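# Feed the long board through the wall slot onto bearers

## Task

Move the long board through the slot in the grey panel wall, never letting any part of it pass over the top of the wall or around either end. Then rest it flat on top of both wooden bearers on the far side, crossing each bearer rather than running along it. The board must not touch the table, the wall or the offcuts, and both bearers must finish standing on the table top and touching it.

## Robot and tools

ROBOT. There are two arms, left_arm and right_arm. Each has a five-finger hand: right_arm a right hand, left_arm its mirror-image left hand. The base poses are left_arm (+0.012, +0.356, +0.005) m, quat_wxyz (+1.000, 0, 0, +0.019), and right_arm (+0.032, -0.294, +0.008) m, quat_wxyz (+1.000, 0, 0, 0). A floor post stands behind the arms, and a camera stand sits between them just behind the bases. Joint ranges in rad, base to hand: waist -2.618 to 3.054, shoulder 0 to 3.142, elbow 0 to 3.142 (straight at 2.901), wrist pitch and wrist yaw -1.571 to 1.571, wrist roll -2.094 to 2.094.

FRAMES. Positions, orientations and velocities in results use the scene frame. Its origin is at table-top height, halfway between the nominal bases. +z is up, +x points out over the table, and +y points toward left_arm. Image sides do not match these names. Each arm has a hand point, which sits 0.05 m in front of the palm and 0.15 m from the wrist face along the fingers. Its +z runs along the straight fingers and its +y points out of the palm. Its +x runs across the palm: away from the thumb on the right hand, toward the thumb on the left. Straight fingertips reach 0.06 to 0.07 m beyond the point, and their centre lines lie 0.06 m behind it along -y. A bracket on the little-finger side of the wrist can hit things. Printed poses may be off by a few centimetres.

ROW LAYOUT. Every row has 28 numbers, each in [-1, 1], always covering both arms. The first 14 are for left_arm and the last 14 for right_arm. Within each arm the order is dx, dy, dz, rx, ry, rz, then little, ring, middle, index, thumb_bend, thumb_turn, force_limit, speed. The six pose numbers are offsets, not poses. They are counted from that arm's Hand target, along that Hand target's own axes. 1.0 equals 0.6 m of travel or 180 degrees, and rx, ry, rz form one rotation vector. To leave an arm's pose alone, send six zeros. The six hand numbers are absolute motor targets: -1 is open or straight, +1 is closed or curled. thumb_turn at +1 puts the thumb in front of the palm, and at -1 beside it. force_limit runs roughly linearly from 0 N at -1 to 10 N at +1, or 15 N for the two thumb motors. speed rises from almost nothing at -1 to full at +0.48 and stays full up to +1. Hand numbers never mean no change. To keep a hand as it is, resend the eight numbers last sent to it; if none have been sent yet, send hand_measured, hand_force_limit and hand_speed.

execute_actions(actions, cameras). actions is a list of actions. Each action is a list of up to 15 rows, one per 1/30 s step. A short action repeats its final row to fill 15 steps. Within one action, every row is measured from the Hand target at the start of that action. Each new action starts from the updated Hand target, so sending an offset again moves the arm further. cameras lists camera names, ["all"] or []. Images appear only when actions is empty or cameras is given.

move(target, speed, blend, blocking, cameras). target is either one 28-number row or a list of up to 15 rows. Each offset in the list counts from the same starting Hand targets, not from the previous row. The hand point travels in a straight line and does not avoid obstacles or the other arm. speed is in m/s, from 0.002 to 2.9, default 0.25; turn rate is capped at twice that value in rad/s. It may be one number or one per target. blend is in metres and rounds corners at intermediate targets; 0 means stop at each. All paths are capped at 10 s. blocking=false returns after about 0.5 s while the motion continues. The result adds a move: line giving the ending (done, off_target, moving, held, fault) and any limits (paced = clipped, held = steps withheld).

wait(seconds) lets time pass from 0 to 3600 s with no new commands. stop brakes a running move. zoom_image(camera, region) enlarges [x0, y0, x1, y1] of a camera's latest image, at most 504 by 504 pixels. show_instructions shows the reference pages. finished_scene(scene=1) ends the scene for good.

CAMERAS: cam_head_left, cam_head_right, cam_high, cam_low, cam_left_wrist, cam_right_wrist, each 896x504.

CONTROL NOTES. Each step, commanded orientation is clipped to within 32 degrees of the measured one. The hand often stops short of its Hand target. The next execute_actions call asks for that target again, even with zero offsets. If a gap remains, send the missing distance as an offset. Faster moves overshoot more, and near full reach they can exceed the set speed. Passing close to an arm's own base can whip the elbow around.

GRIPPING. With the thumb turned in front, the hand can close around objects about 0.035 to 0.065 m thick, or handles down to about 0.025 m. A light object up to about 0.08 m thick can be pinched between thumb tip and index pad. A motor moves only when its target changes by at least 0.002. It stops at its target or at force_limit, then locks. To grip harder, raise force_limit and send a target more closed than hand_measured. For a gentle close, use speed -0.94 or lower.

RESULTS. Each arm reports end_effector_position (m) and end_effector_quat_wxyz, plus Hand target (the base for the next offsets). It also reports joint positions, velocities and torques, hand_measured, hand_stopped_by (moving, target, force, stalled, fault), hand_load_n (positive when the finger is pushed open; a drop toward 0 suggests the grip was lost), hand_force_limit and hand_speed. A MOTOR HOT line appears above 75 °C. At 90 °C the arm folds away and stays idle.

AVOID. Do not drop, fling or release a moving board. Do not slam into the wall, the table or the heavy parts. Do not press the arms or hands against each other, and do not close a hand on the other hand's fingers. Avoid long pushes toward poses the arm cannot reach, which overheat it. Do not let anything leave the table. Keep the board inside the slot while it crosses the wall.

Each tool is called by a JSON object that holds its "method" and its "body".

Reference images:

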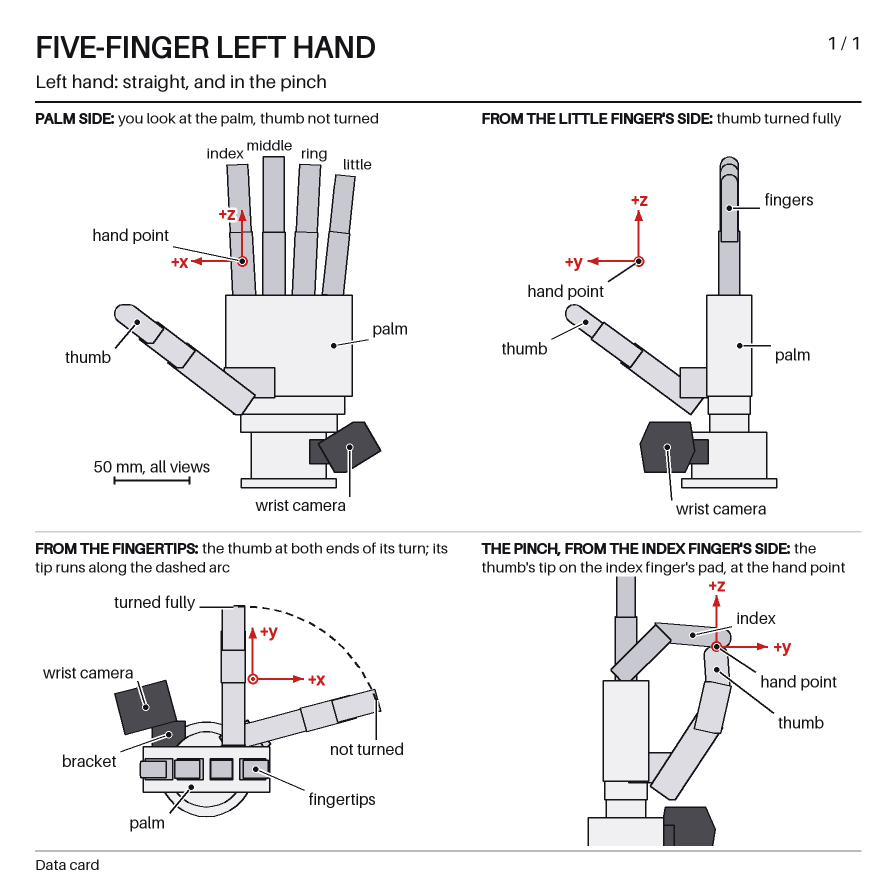

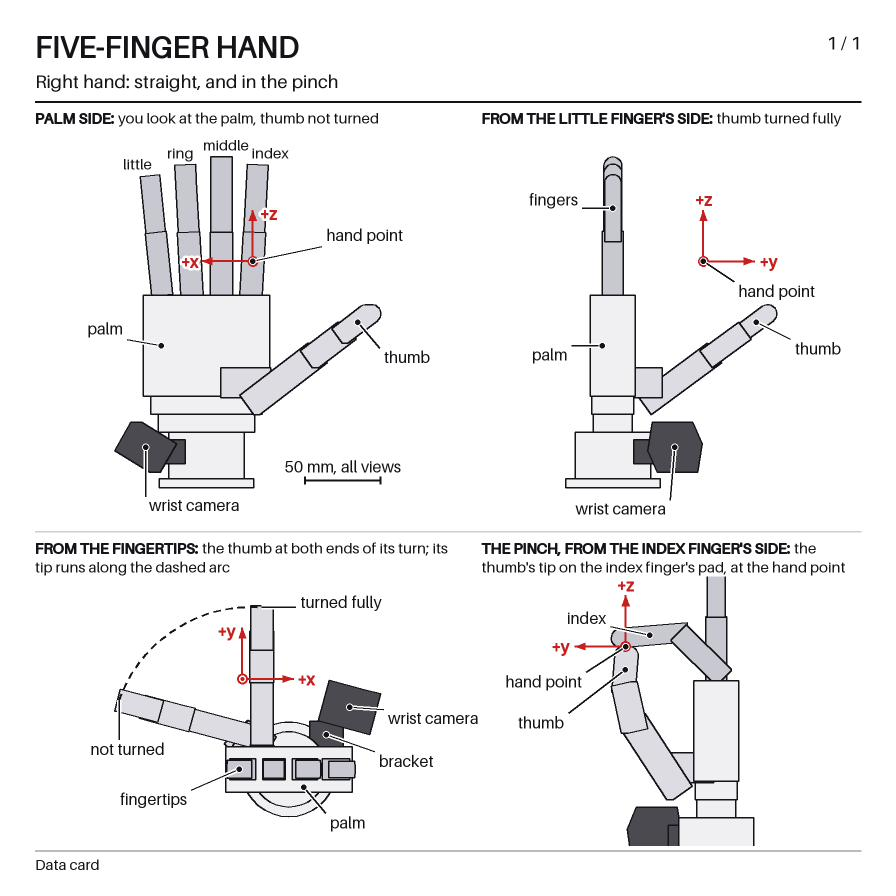

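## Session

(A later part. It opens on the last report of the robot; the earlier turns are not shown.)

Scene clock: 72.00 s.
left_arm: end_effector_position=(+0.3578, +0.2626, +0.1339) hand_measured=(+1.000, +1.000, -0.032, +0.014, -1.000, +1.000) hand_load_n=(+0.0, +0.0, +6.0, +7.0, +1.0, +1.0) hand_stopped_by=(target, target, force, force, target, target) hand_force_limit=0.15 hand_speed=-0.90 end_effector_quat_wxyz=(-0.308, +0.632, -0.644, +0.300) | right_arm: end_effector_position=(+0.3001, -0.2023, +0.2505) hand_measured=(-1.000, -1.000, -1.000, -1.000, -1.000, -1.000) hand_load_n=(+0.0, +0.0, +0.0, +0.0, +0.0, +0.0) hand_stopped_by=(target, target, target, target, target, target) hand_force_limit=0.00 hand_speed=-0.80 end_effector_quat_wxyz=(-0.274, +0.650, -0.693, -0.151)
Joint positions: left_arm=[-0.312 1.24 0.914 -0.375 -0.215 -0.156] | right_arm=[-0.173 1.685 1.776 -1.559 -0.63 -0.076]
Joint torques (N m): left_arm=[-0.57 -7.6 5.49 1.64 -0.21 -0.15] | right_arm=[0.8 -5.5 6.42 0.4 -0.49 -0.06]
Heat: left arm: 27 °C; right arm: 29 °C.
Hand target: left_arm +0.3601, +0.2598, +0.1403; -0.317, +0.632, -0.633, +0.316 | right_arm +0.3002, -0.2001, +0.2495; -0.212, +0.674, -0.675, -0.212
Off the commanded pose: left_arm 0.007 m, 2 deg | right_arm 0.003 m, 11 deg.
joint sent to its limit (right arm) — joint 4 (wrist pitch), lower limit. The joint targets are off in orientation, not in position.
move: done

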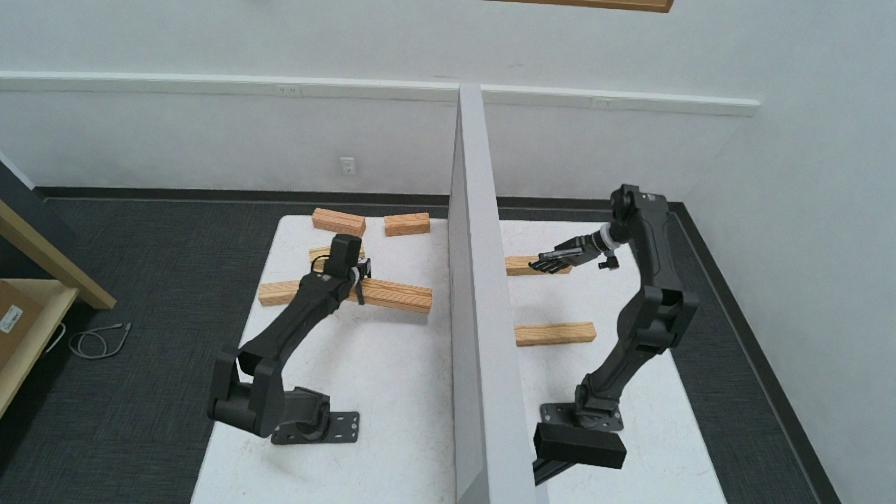

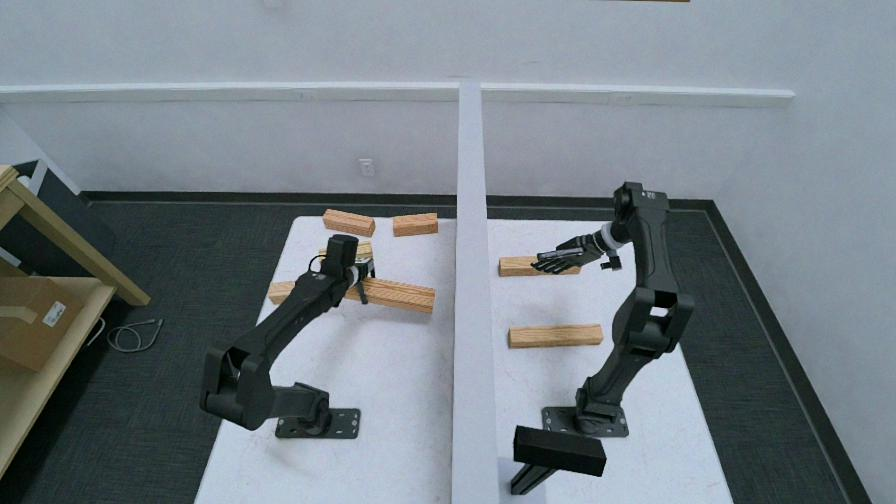

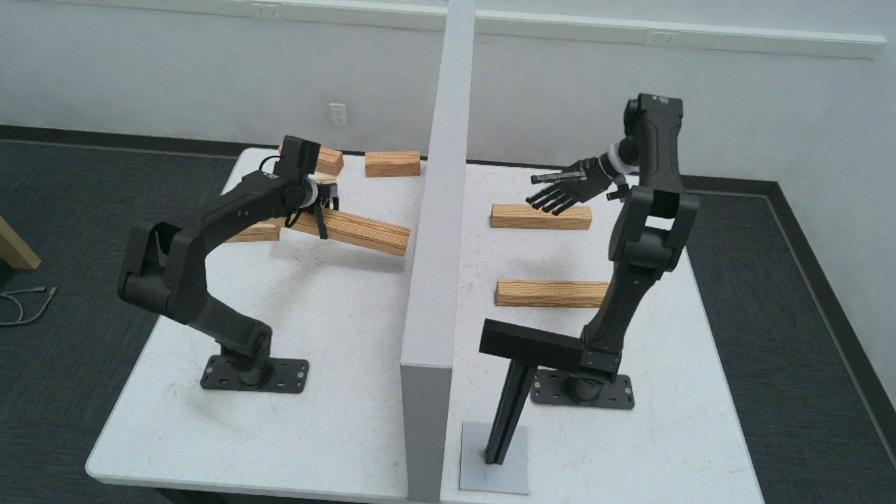

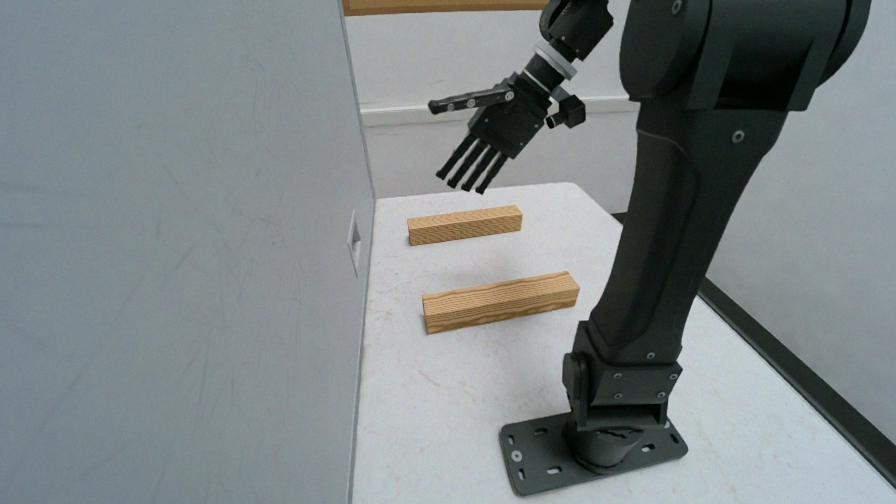

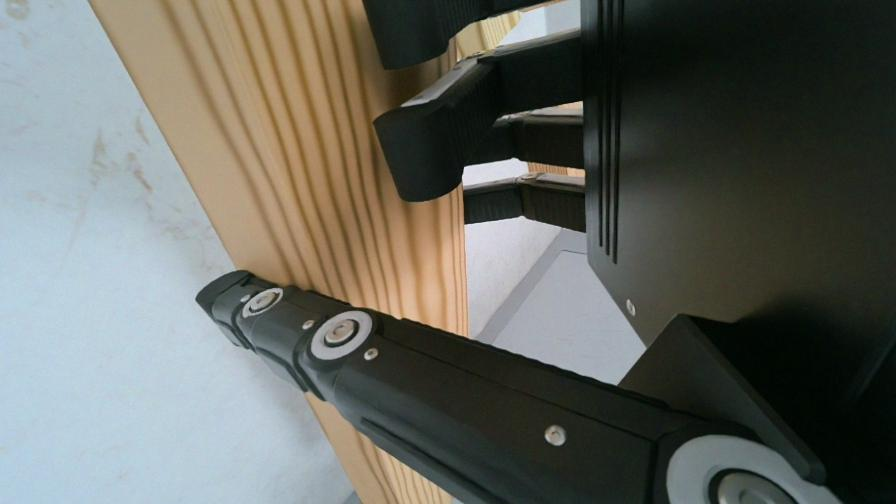

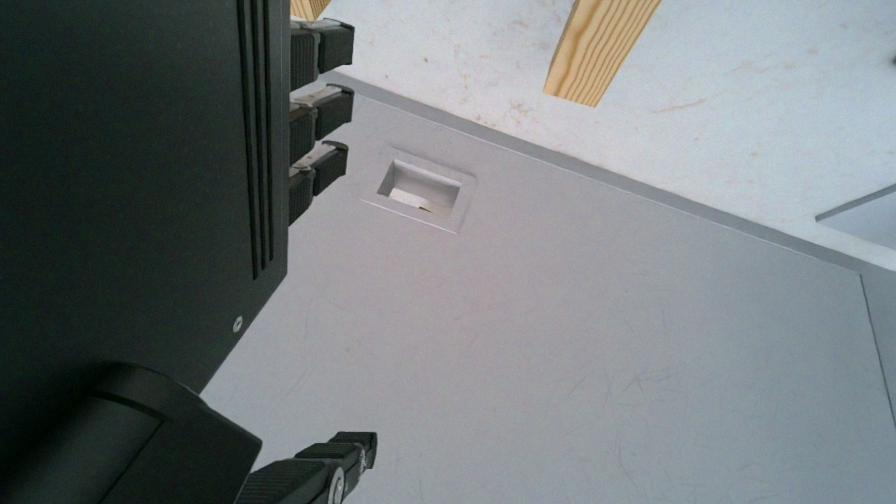

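{"method": "move", "body": {"target": [0, 0, 0, 0, 0, 0, 1, 1, 0.36, 0.36, -1, 1, 0.15, -0.9, 0.0017, -0.0847, 0.2117, 0, -0.0833, 0, -1, -1, -1, -1, -1, -1, 0, -0.8], "speed": 0.1, "cameras": ["cam_low", "cam_right_wrist", "cam_left_wrist", "cam_head_right"]}}

Scene clock: 78.43 s.
left_arm: end_effector_position=(+0.3577, +0.2628, +0.1339) hand_measured=(+1.000, +1.000, -0.032, +0.014, -1.000, +1.000) hand_load_n=(+0.0, +0.0, +6.0, +7.0, +0.5, +1.0) hand_stopped_by=(target, target, force, force, target, target) hand_force_limit=0.15 hand_speed=-0.90 end_effector_quat_wxyz=(-0.308, +0.633, -0.644, +0.300) | right_arm: end_effector_position=(+0.3504, -0.1317, +0.1536) hand_measured=(-1.000, -1.000, -1.000, -1.000, -1.000, -1.000) hand_load_n=(+0.0, +0.0, +0.0, +0.0, +0.0, +0.0) hand_stopped_by=(target, target, target, target, target, target) hand_force_limit=0.00 hand_speed=-0.80 end_effector_quat_wxyz=(-0.304, +0.644, -0.640, -0.287)
Joint positions: left_arm=[-0.312 1.24 0.914 -0.375 -0.216 -0.157] | right_arm=[-0.017 1.982 1.595 -1.174 -0.863 -0.019]
Joint torques (N m): left_arm=[-0.59 -7.57 5.45 1.63 -0.21 -0.18] | right_arm=[0.79 -7.98 4.93 0.57 -0.61 0.08]
Heat: left arm: 29 °C; right arm: 29 °C.
Hand target: left_arm +0.3600, +0.2599, +0.1403; -0.316, +0.632, -0.633, +0.316 | right_arm +0.3511, -0.1281, +0.1449; -0.299, +0.641, -0.642, -0.298
Off the commanded pose: left_arm 0.007 m, 2 deg | right_arm 0.009 m, 1 deg.
move: done
Images, in order (width x height): cam_head_right 896x504, cam_low 896x504, cam_left_wrist 896x504, cam_right_wrist 896x504.

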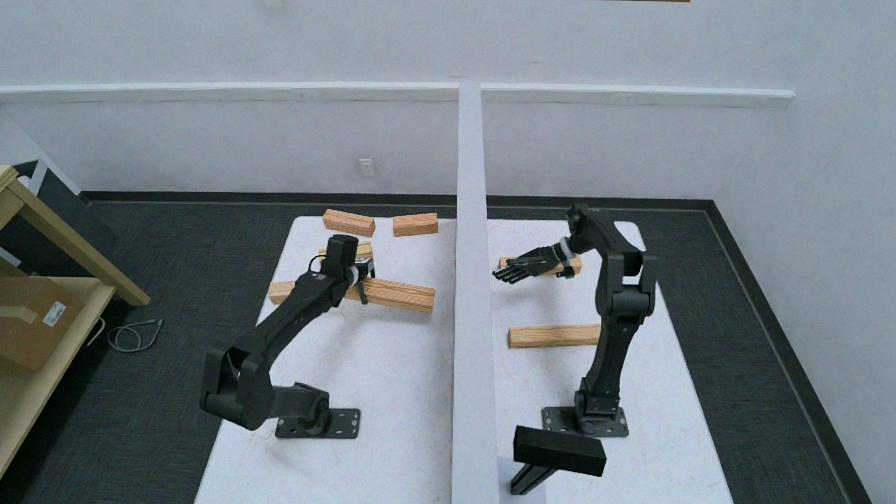

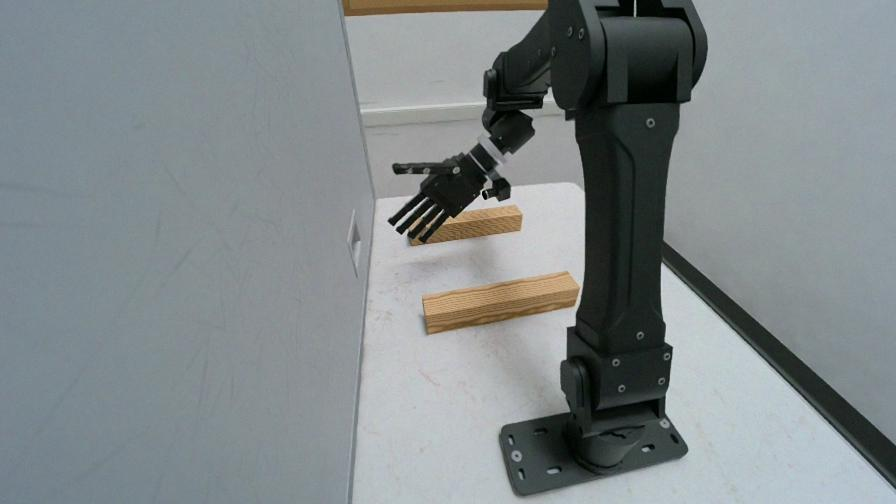

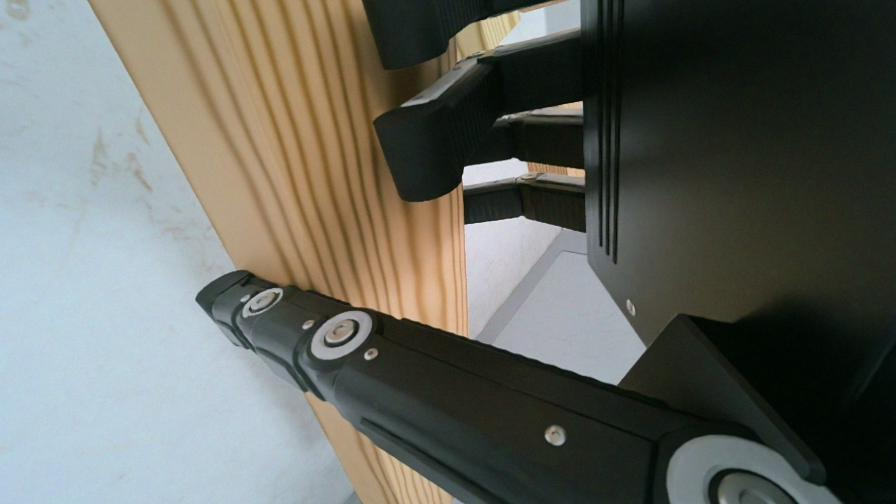

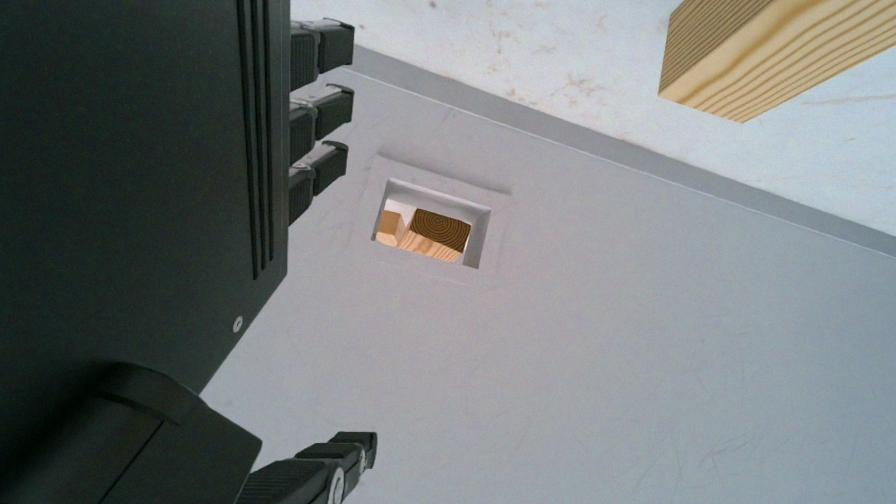

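{"method": "zoom_image", "body": {"camera": "cam_right_wrist", "region": [350, 130, 530, 300]}}

Scaled by 2.800 from the camera's image (finer frame: 1280x720).

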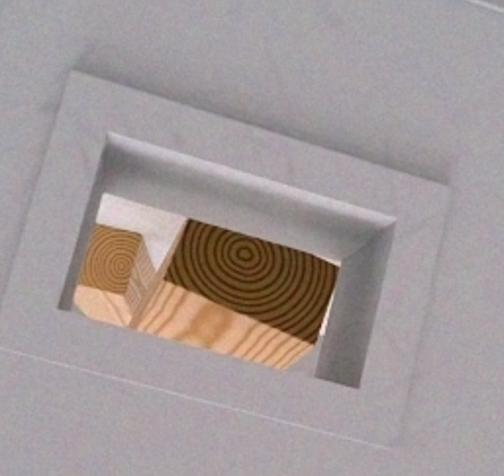

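{"method": "zoom_image", "body": {"camera": "cam_right_wrist", "region": [370, 180, 500, 270]}}

Scaled by 3.877 from the camera's image (finer frame: 1280x720).

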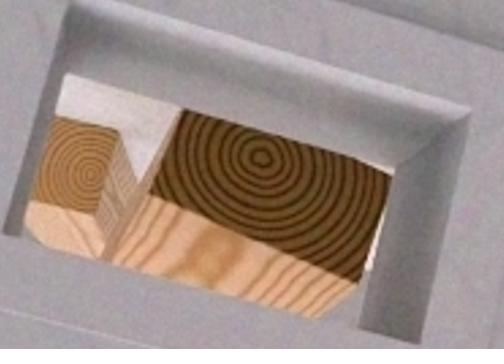

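{"method": "move", "body": {"target": [0, -0.0133, -0.01, 0.025, -0.0144, -0.0456, 1, 1, 0.36, 0.36, -1, 1, 0.15, -0.9, 0, 0, 0, 0, 0, 0, -1, -1, -1, -1, -1, -1, 0, -0.8], "speed": 0.08, "cameras": ["cam_right_wrist", "cam_left_wrist", "cam_head_right"]}}

{"method": "zoom_image", "body": {"camera": "cam_right_wrist", "region": [350, 130, 530, 300]}}

{"method": "zoom_image", "body": {"camera": "cam_head_right", "region": [250, 210, 450, 350]}}

Scene clock: 84.87 s.
left_arm: end_effector_position=(+0.3532, +0.2637, +0.1396) hand_measured=(+1.000, +1.000, -0.032, +0.014, -1.000, +1.000) hand_load_n=(+0.0, +0.0, +6.5, +7.0, +1.0, +1.0) hand_stopped_by=(target, target, force, force, target, target) hand_force_limit=0.15 hand_speed=-0.90 end_effector_quat_wxyz=(-0.321, +0.673, -0.584, +0.321) | right_arm: end_effector_position=(+0.3506, -0.1317, +0.1536) hand_measured=(-1.000, -1.000, -1.000, -1.000, -1.000, -1.000) hand_load_n=(+0.0, +0.0, +0.0, +0.0, -0.5, +0.0) hand_stopped_by=(target, target, target, target, target, target) hand_force_limit=0.00 hand_speed=-0.80 end_effector_quat_wxyz=(-0.304, +0.644, -0.640, -0.287)
Joint positions: left_arm=[-0.339 1.167 0.848 -0.344 -0.298 -0.297] | right_arm=[-0.017 1.982 1.595 -1.173 -0.863 -0.019]
Joint torques (N m): left_arm=[-0.61 -6.99 5.29 1.9 -0.27 -0.22] | right_arm=[0.79 -7.98 4.92 0.55 -0.62 0.09]
Heat: left arm: 31 °C; right arm: 28 °C.
Hand target: left_arm +0.3600, +0.2598, +0.1502; -0.332, +0.670, -0.566, +0.348 | right_arm +0.3511, -0.1282, +0.1449; -0.299, +0.641, -0.642, -0.298
Off the commanded pose: left_arm 0.013 m, 4 deg | right_arm 0.009 m, 2 deg.
move: off_target (left_arm)
Images, in order (width x height): cam_head_right 896x504, cam_left_wrist 896x504, cam_right_wrist 896x504.

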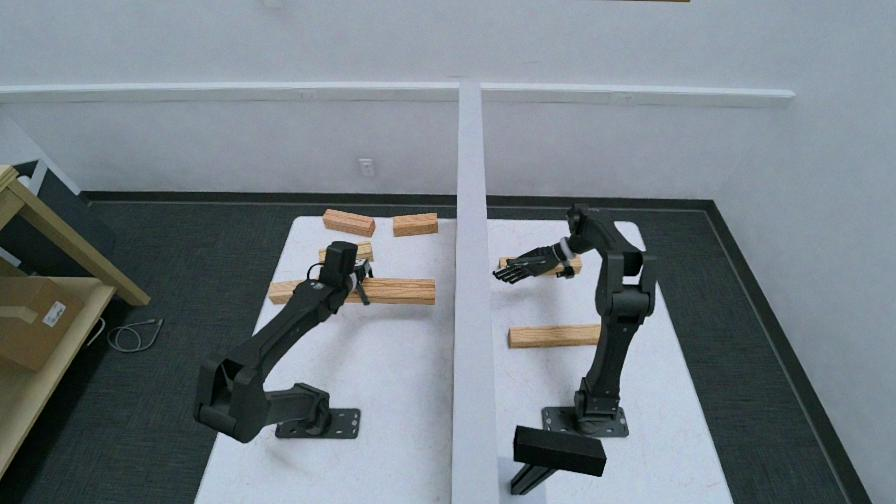

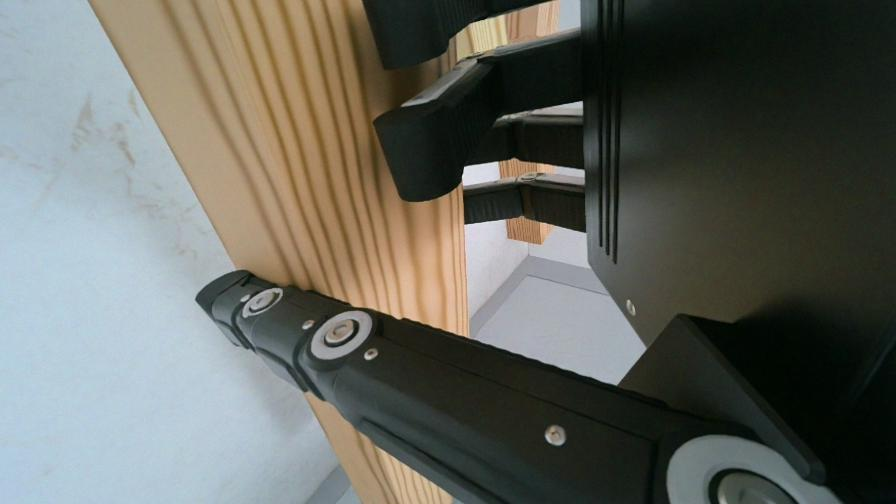

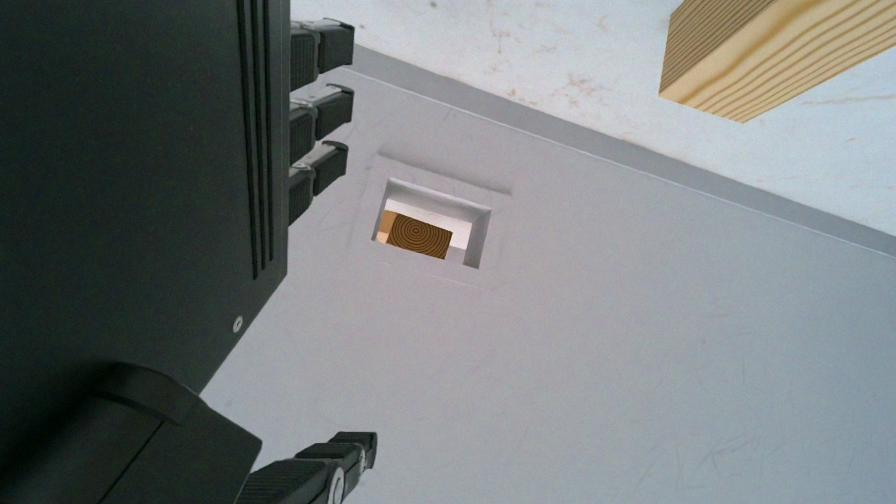

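Scaled by 2.800 from the camera's image (finer frame: 1280x720).

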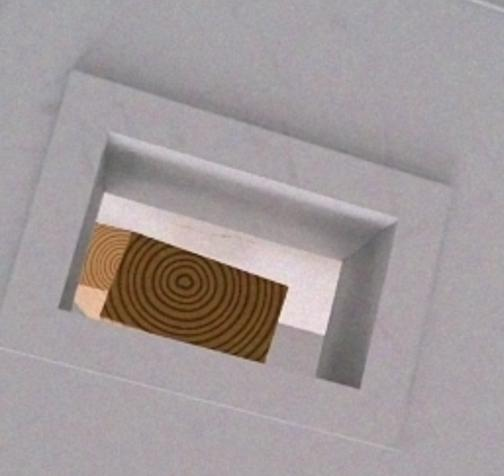

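Scaled by 2.520 from the camera's image (finer frame: 1280x720).

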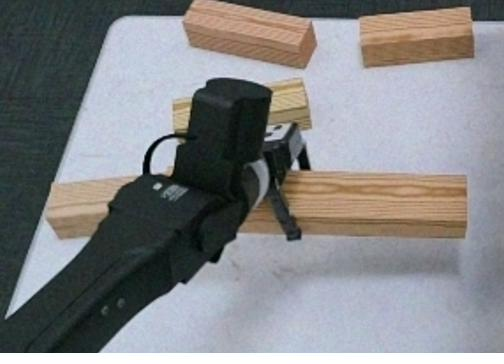

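{"method": "move", "body": {"target": [0.0513, -0.0082, -0.0063, 0.0192, 0.0027, -0.001, 1, 1, 0.36, 0.36, -1, 1, 0.15, -0.9, 0, 0, 0, 0, 0, 0, -1, -1, -1, -1, -1, -1, 0, -0.8], "speed": 0.06, "cameras": ["cam_right_wrist", "cam_head_left", "cam_head_right"]}}

{"method": "zoom_image", "body": {"camera": "cam_right_wrist", "region": [350, 130, 530, 300]}}

{"method": "zoom_image", "body": {"camera": "cam_head_left", "region": [320, 240, 480, 340]}}

Scene clock: 88.40 s.
left_arm: end_effector_position=(+0.3554, +0.2342, +0.1517) hand_measured=(+1.000, +1.000, -0.032, +0.014, -1.000, +1.000) hand_load_n=(+0.0, +0.0, +6.5, +7.0, +1.0, +1.0) hand_stopped_by=(target, target, force, force, target, target) hand_force_limit=0.15 hand_speed=-0.90 end_effector_quat_wxyz=(-0.341, +0.659, -0.574, +0.345) | right_arm: end_effector_position=(+0.3506, -0.1317, +0.1536) hand_measured=(-1.000, -1.000, -1.000, -1.000, -1.000, -1.000) hand_load_n=(+0.0, +0.0, +0.0, +0.0, +0.0, +0.0) hand_stopped_by=(target, target, target, target, target, target) hand_force_limit=0.00 hand_speed=-0.80 end_effector_quat_wxyz=(-0.304, +0.644, -0.640, -0.287)
Joint positions: left_arm=[-0.474 1.167 0.848 -0.298 -0.418 -0.355] | right_arm=[-0.017 1.982 1.595 -1.173 -0.863 -0.019]
Joint torques (N m): left_arm=[-0.54 -5.31 5.52 1.96 -0.35 -0.21] | right_arm=[0.77 -8.01 4.93 0.55 -0.62 0.08]
Heat: left arm: 31 °C; right arm: 28 °C.
Hand target: left_arm +0.3631, +0.2299, +0.1592; -0.349, +0.659, -0.555, +0.369 | right_arm +0.3511, -0.1282, +0.1449; -0.299, +0.641, -0.642, -0.298
Off the commanded pose: left_arm 0.012 m, 4 deg | right_arm 0.009 m, 1 deg.
move: off_target (left_arm)
Images, in order (width x height): cam_head_left 896x504, cam_head_right 896x504, cam_right_wrist 896x504.

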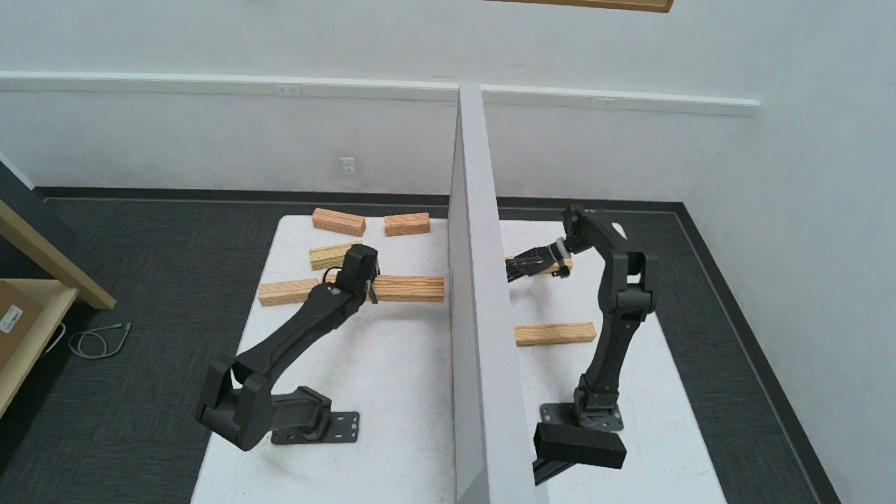

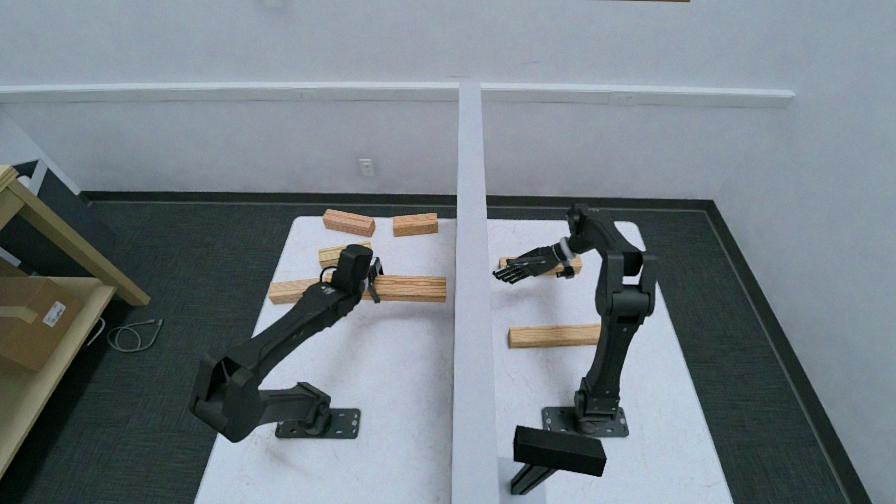

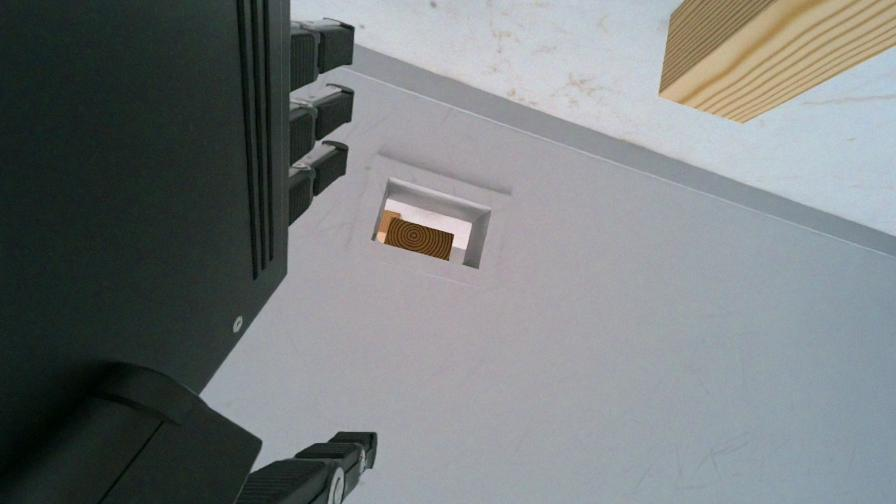

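Scaled by 2.800 from the camera's image (finer frame: 1280x720).

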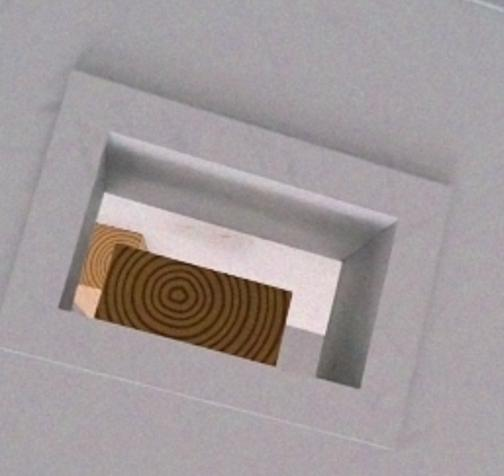

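Scaled by 3.150 from the camera's image (finer frame: 1280x720).

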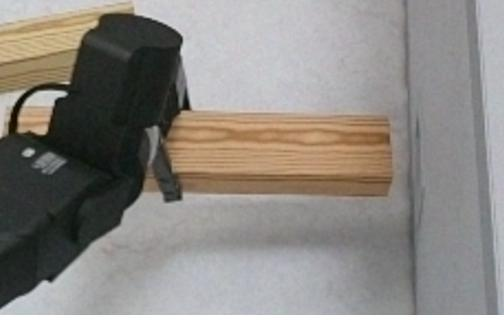

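{"method": "move", "body": {"target": [0.0577, 0.0082, -0.0029, 0, 0, 0, 1, 1, 0.36, 0.36, -1, 1, 0.15, -0.9, 0, 0, 0, 0, 0, 0, -1, -1, -1, -1, -1, -1, 0, -0.8], "speed": 0.05, "cameras": ["cam_right_wrist", "cam_head_left", "cam_left_wrist"]}}

{"method": "zoom_image", "body": {"camera": "cam_right_wrist", "region": [350, 130, 530, 300]}}

{"method": "zoom_image", "body": {"camera": "cam_head_left", "region": [320, 240, 480, 340]}}

Scene clock: 90.53 s.
left_arm: end_effector_position=(+0.3471, +0.2088, +0.1368) hand_measured=(+1.000, +1.000, -0.032, +0.014, -1.000, +1.000) hand_load_n=(+0.0, +0.0, +7.0, +6.5, +1.0, +0.0) hand_stopped_by=(target, target, force, force, target, target) hand_force_limit=0.15 hand_speed=-0.90 end_effector_quat_wxyz=(-0.346, +0.659, -0.580, +0.331) | right_arm: end_effector_position=(+0.3506, -0.1317, +0.1536) hand_measured=(-1.000, -1.000, -1.000, -1.000, -1.000, -1.000) hand_load_n=(+0.0, +0.0, +0.0, +0.0, +0.0, +0.0) hand_stopped_by=(target, target, target, target, target, target) hand_force_limit=0.00 hand_speed=-0.80 end_effector_quat_wxyz=(-0.304, +0.644, -0.640, -0.287)
Joint positions: left_arm=[-0.6 1.222 0.848 -0.305 -0.533 -0.43] | right_arm=[-0.017 1.982 1.595 -1.173 -0.863 -0.019]
Joint torques (N m): left_arm=[-0.79 -4.21 9.68 1.74 -0.37 -0.27] | right_arm=[0.79 -8.01 4.92 0.56 -0.62 0.08]
Heat: left arm: 32 °C; right arm: 28 °C.
Hand target: left_arm +0.3630, +0.1949, +0.1591; -0.349, +0.659, -0.555, +0.369 | right_arm +0.3511, -0.1282, +0.1449; -0.299, +0.641, -0.642, -0.298
Off the commanded pose: left_arm 0.031 m, 5 deg | right_arm 0.009 m, 2 deg.
move: off_target (left_arm)
Images, in order (width x height): cam_head_left 896x504, cam_left_wrist 896x504, cam_right_wrist 896x504.

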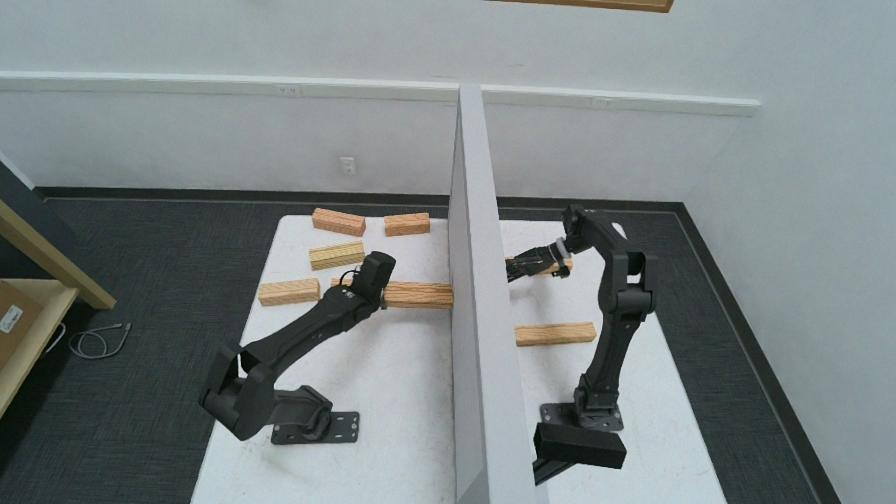

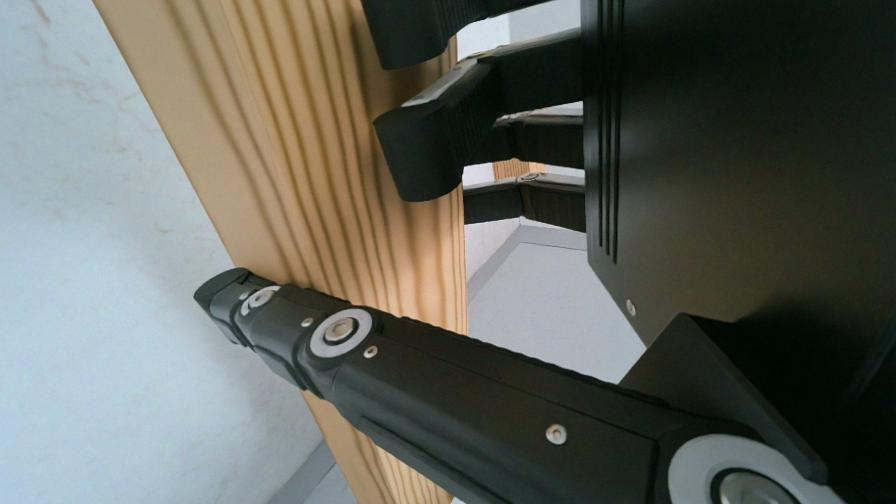

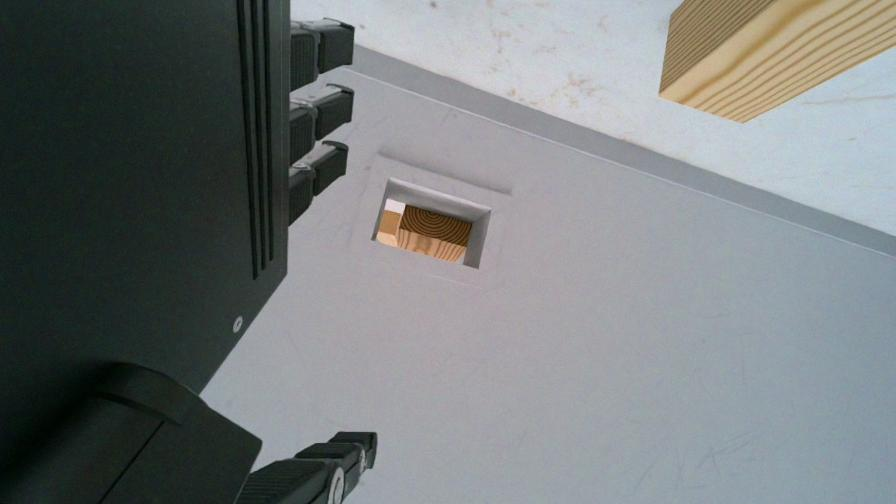

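Scaled by 2.800 from the camera's image (finer frame: 1280x720).

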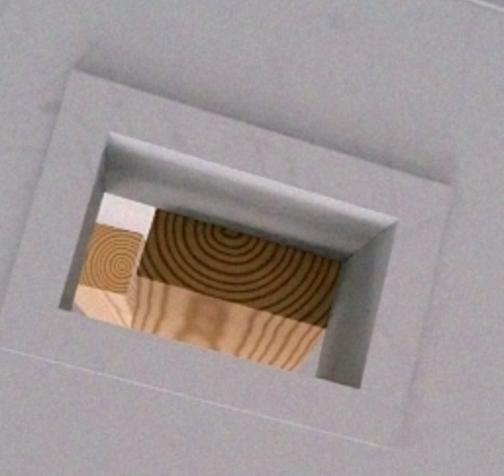

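Scaled by 3.150 from the camera's image (finer frame: 1280x720).

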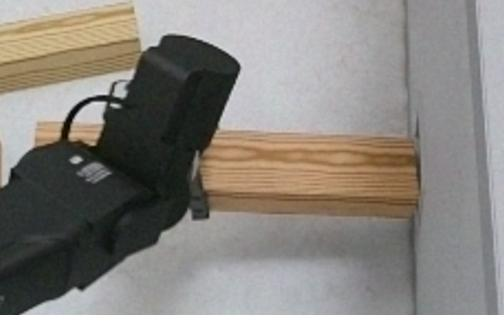

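{"method": "move", "body": {"target": [-0.0412, -0.0059, 0.0021, 0, 0, 0, 1, 1, 0.36, 0.36, -1, 1, 0.15, -0.9, 0, 0, 0, 0, 0, 0, -1, -1, -1, -1, -1, -1, 0, -0.8], "speed": 0.05, "cameras": ["cam_right_wrist", "cam_head_left"]}}

{"method": "zoom_image", "body": {"camera": "cam_right_wrist", "region": [350, 130, 530, 300]}}

Scene clock: 92.30 s.
left_arm: end_effector_position=(+0.3533, +0.2244, +0.1418) hand_measured=(+1.000, +1.000, -0.032, +0.014, -1.000, +1.000) hand_load_n=(+0.0, +0.0, +6.5, +7.0, +0.5, +0.5) hand_stopped_by=(target, target, force, force, target, target) hand_force_limit=0.15 hand_speed=-0.90 end_effector_quat_wxyz=(-0.345, +0.661, -0.576, +0.333) | right_arm: end_effector_position=(+0.3506, -0.1317, +0.1536) hand_measured=(-1.000, -1.000, -1.000, -1.000, -1.000, -1.000) hand_load_n=(+0.0, +0.0, +0.0, +0.0, +0.0, +0.0) hand_stopped_by=(target, target, target, target, target, target) hand_force_limit=0.00 hand_speed=-0.80 end_effector_quat_wxyz=(-0.304, +0.644, -0.640, -0.287)
Joint positions: left_arm=[-0.529 1.202 0.848 -0.299 -0.478 -0.389] | right_arm=[-0.017 1.982 1.595 -1.173 -0.863 -0.019]
Joint torques (N m): left_arm=[0.61 -7.2 6.49 1.87 -0.13 -0.1] | right_arm=[0.79 -7.99 4.93 0.55 -0.62 0.09]
Heat: left arm: 32 °C; right arm: 28 °C.
Hand target: left_arm +0.3631, +0.2200, +0.1592; -0.349, +0.659, -0.555, +0.369 | right_arm +0.3511, -0.1282, +0.1449; -0.299, +0.641, -0.642, -0.298
Off the commanded pose: left_arm 0.020 m, 5 deg | right_arm 0.009 m, 1 deg.
move: off_target (left_arm)
Images, in order (width x height): cam_head_left 896x504, cam_right_wrist 896x504.

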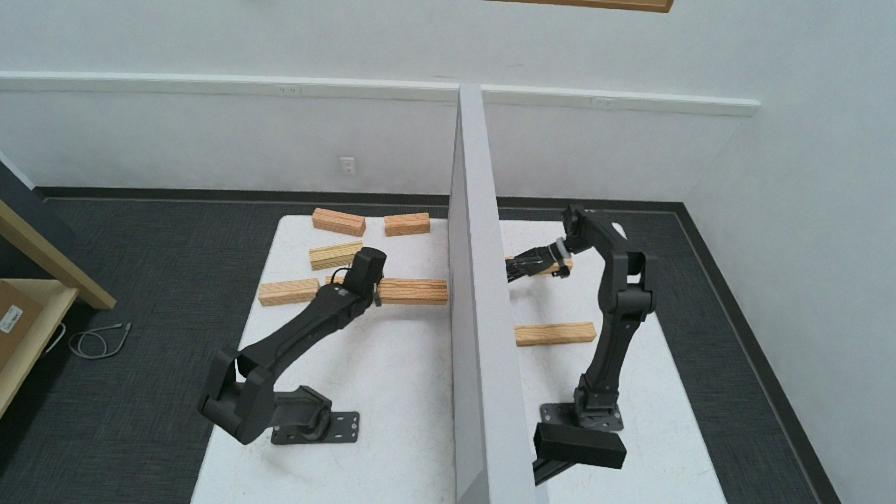

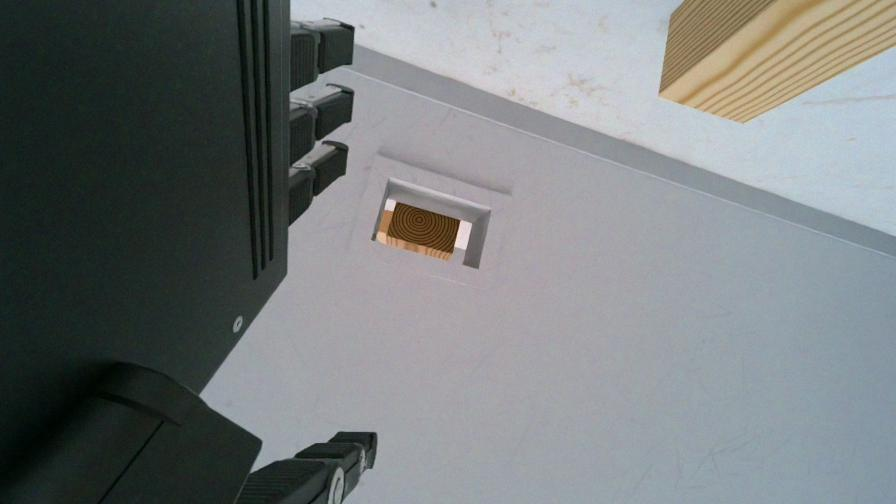

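Scaled by 2.800 from the camera's image (finer frame: 1280x720).

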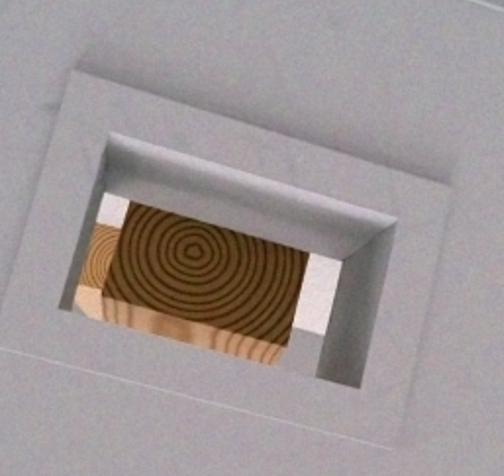

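{"method": "move", "body": {"target": [0.0033, -0.029, -0.0162, 0, 0, 0, 1, 1, 0.36, 0.36, -1, 1, 0.15, -0.9, 0, 0, 0, 0, 0, 0, -1, -1, -1, -1, -1, -1, 0, -0.8], "speed": 0.05, "cameras": ["cam_right_wrist"]}}

{"method": "zoom_image", "body": {"camera": "cam_right_wrist", "region": [350, 130, 530, 300]}}

Scene clock: 94.10 s.
left_arm: end_effector_position=(+0.3483, +0.2267, +0.1477) hand_measured=(+1.000, +1.000, -0.032, +0.014, -1.000, +1.000) hand_load_n=(+0.0, +0.0, +6.5, +7.0, +0.5, +0.5) hand_stopped_by=(target, target, force, force, target, target) hand_force_limit=0.15 hand_speed=-0.90 end_effector_quat_wxyz=(-0.343, +0.662, -0.582, +0.325) | right_arm: end_effector_position=(+0.3506, -0.1317, +0.1536) hand_measured=(-1.000, -1.000, -1.000, -1.000, -1.000, -1.000) hand_load_n=(+0.0, +0.0, +0.0, +0.0, +0.0, -0.5) hand_stopped_by=(target, target, target, target, target, target) hand_force_limit=0.00 hand_speed=-0.80 end_effector_quat_wxyz=(-0.304, +0.644, -0.640, -0.287)
Joint positions: left_arm=[-0.529 1.192 0.88 -0.361 -0.476 -0.388] | right_arm=[-0.017 1.982 1.595 -1.173 -0.863 -0.019]
Joint torques (N m): left_arm=[0.62 -7.04 9.88 1.69 -0.15 -0.09] | right_arm=[0.77 -8.01 4.92 0.55 -0.62 0.08]
Heat: left arm: 32 °C; right arm: 28 °C.
Hand target: left_arm +0.3631, +0.2199, +0.1792; -0.349, +0.659, -0.555, +0.369 | right_arm +0.3511, -0.1282, +0.1449; -0.299, +0.641, -0.642, -0.298
Off the commanded pose: left_arm 0.035 m, 6 deg | right_arm 0.009 m, 1 deg.
move: off_target (left_arm)

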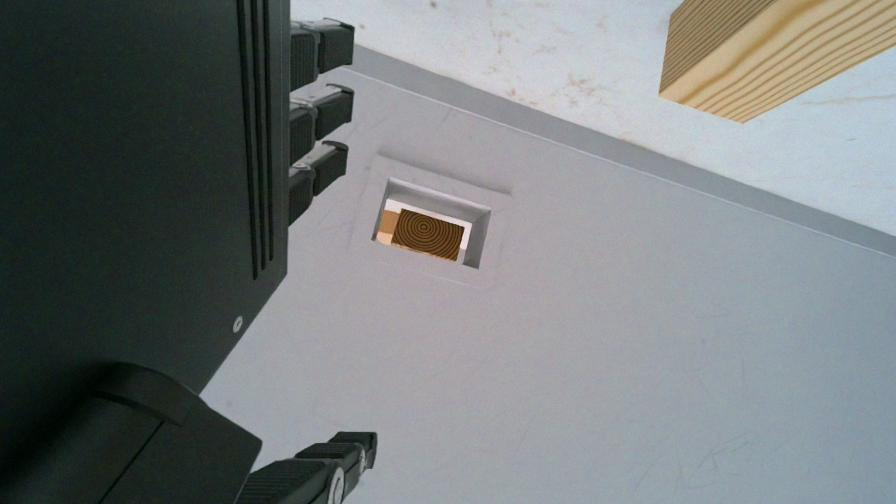

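Scaled by 2.800 from the camera's image (finer frame: 1280x720).

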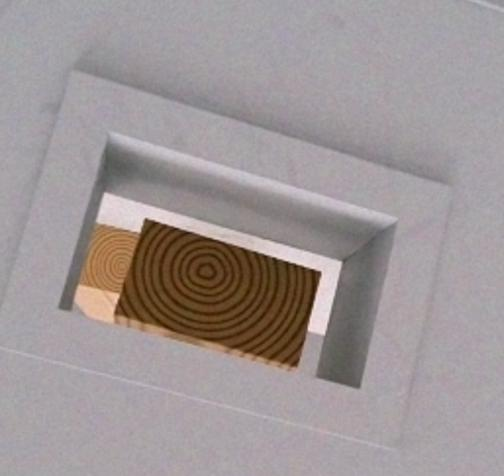

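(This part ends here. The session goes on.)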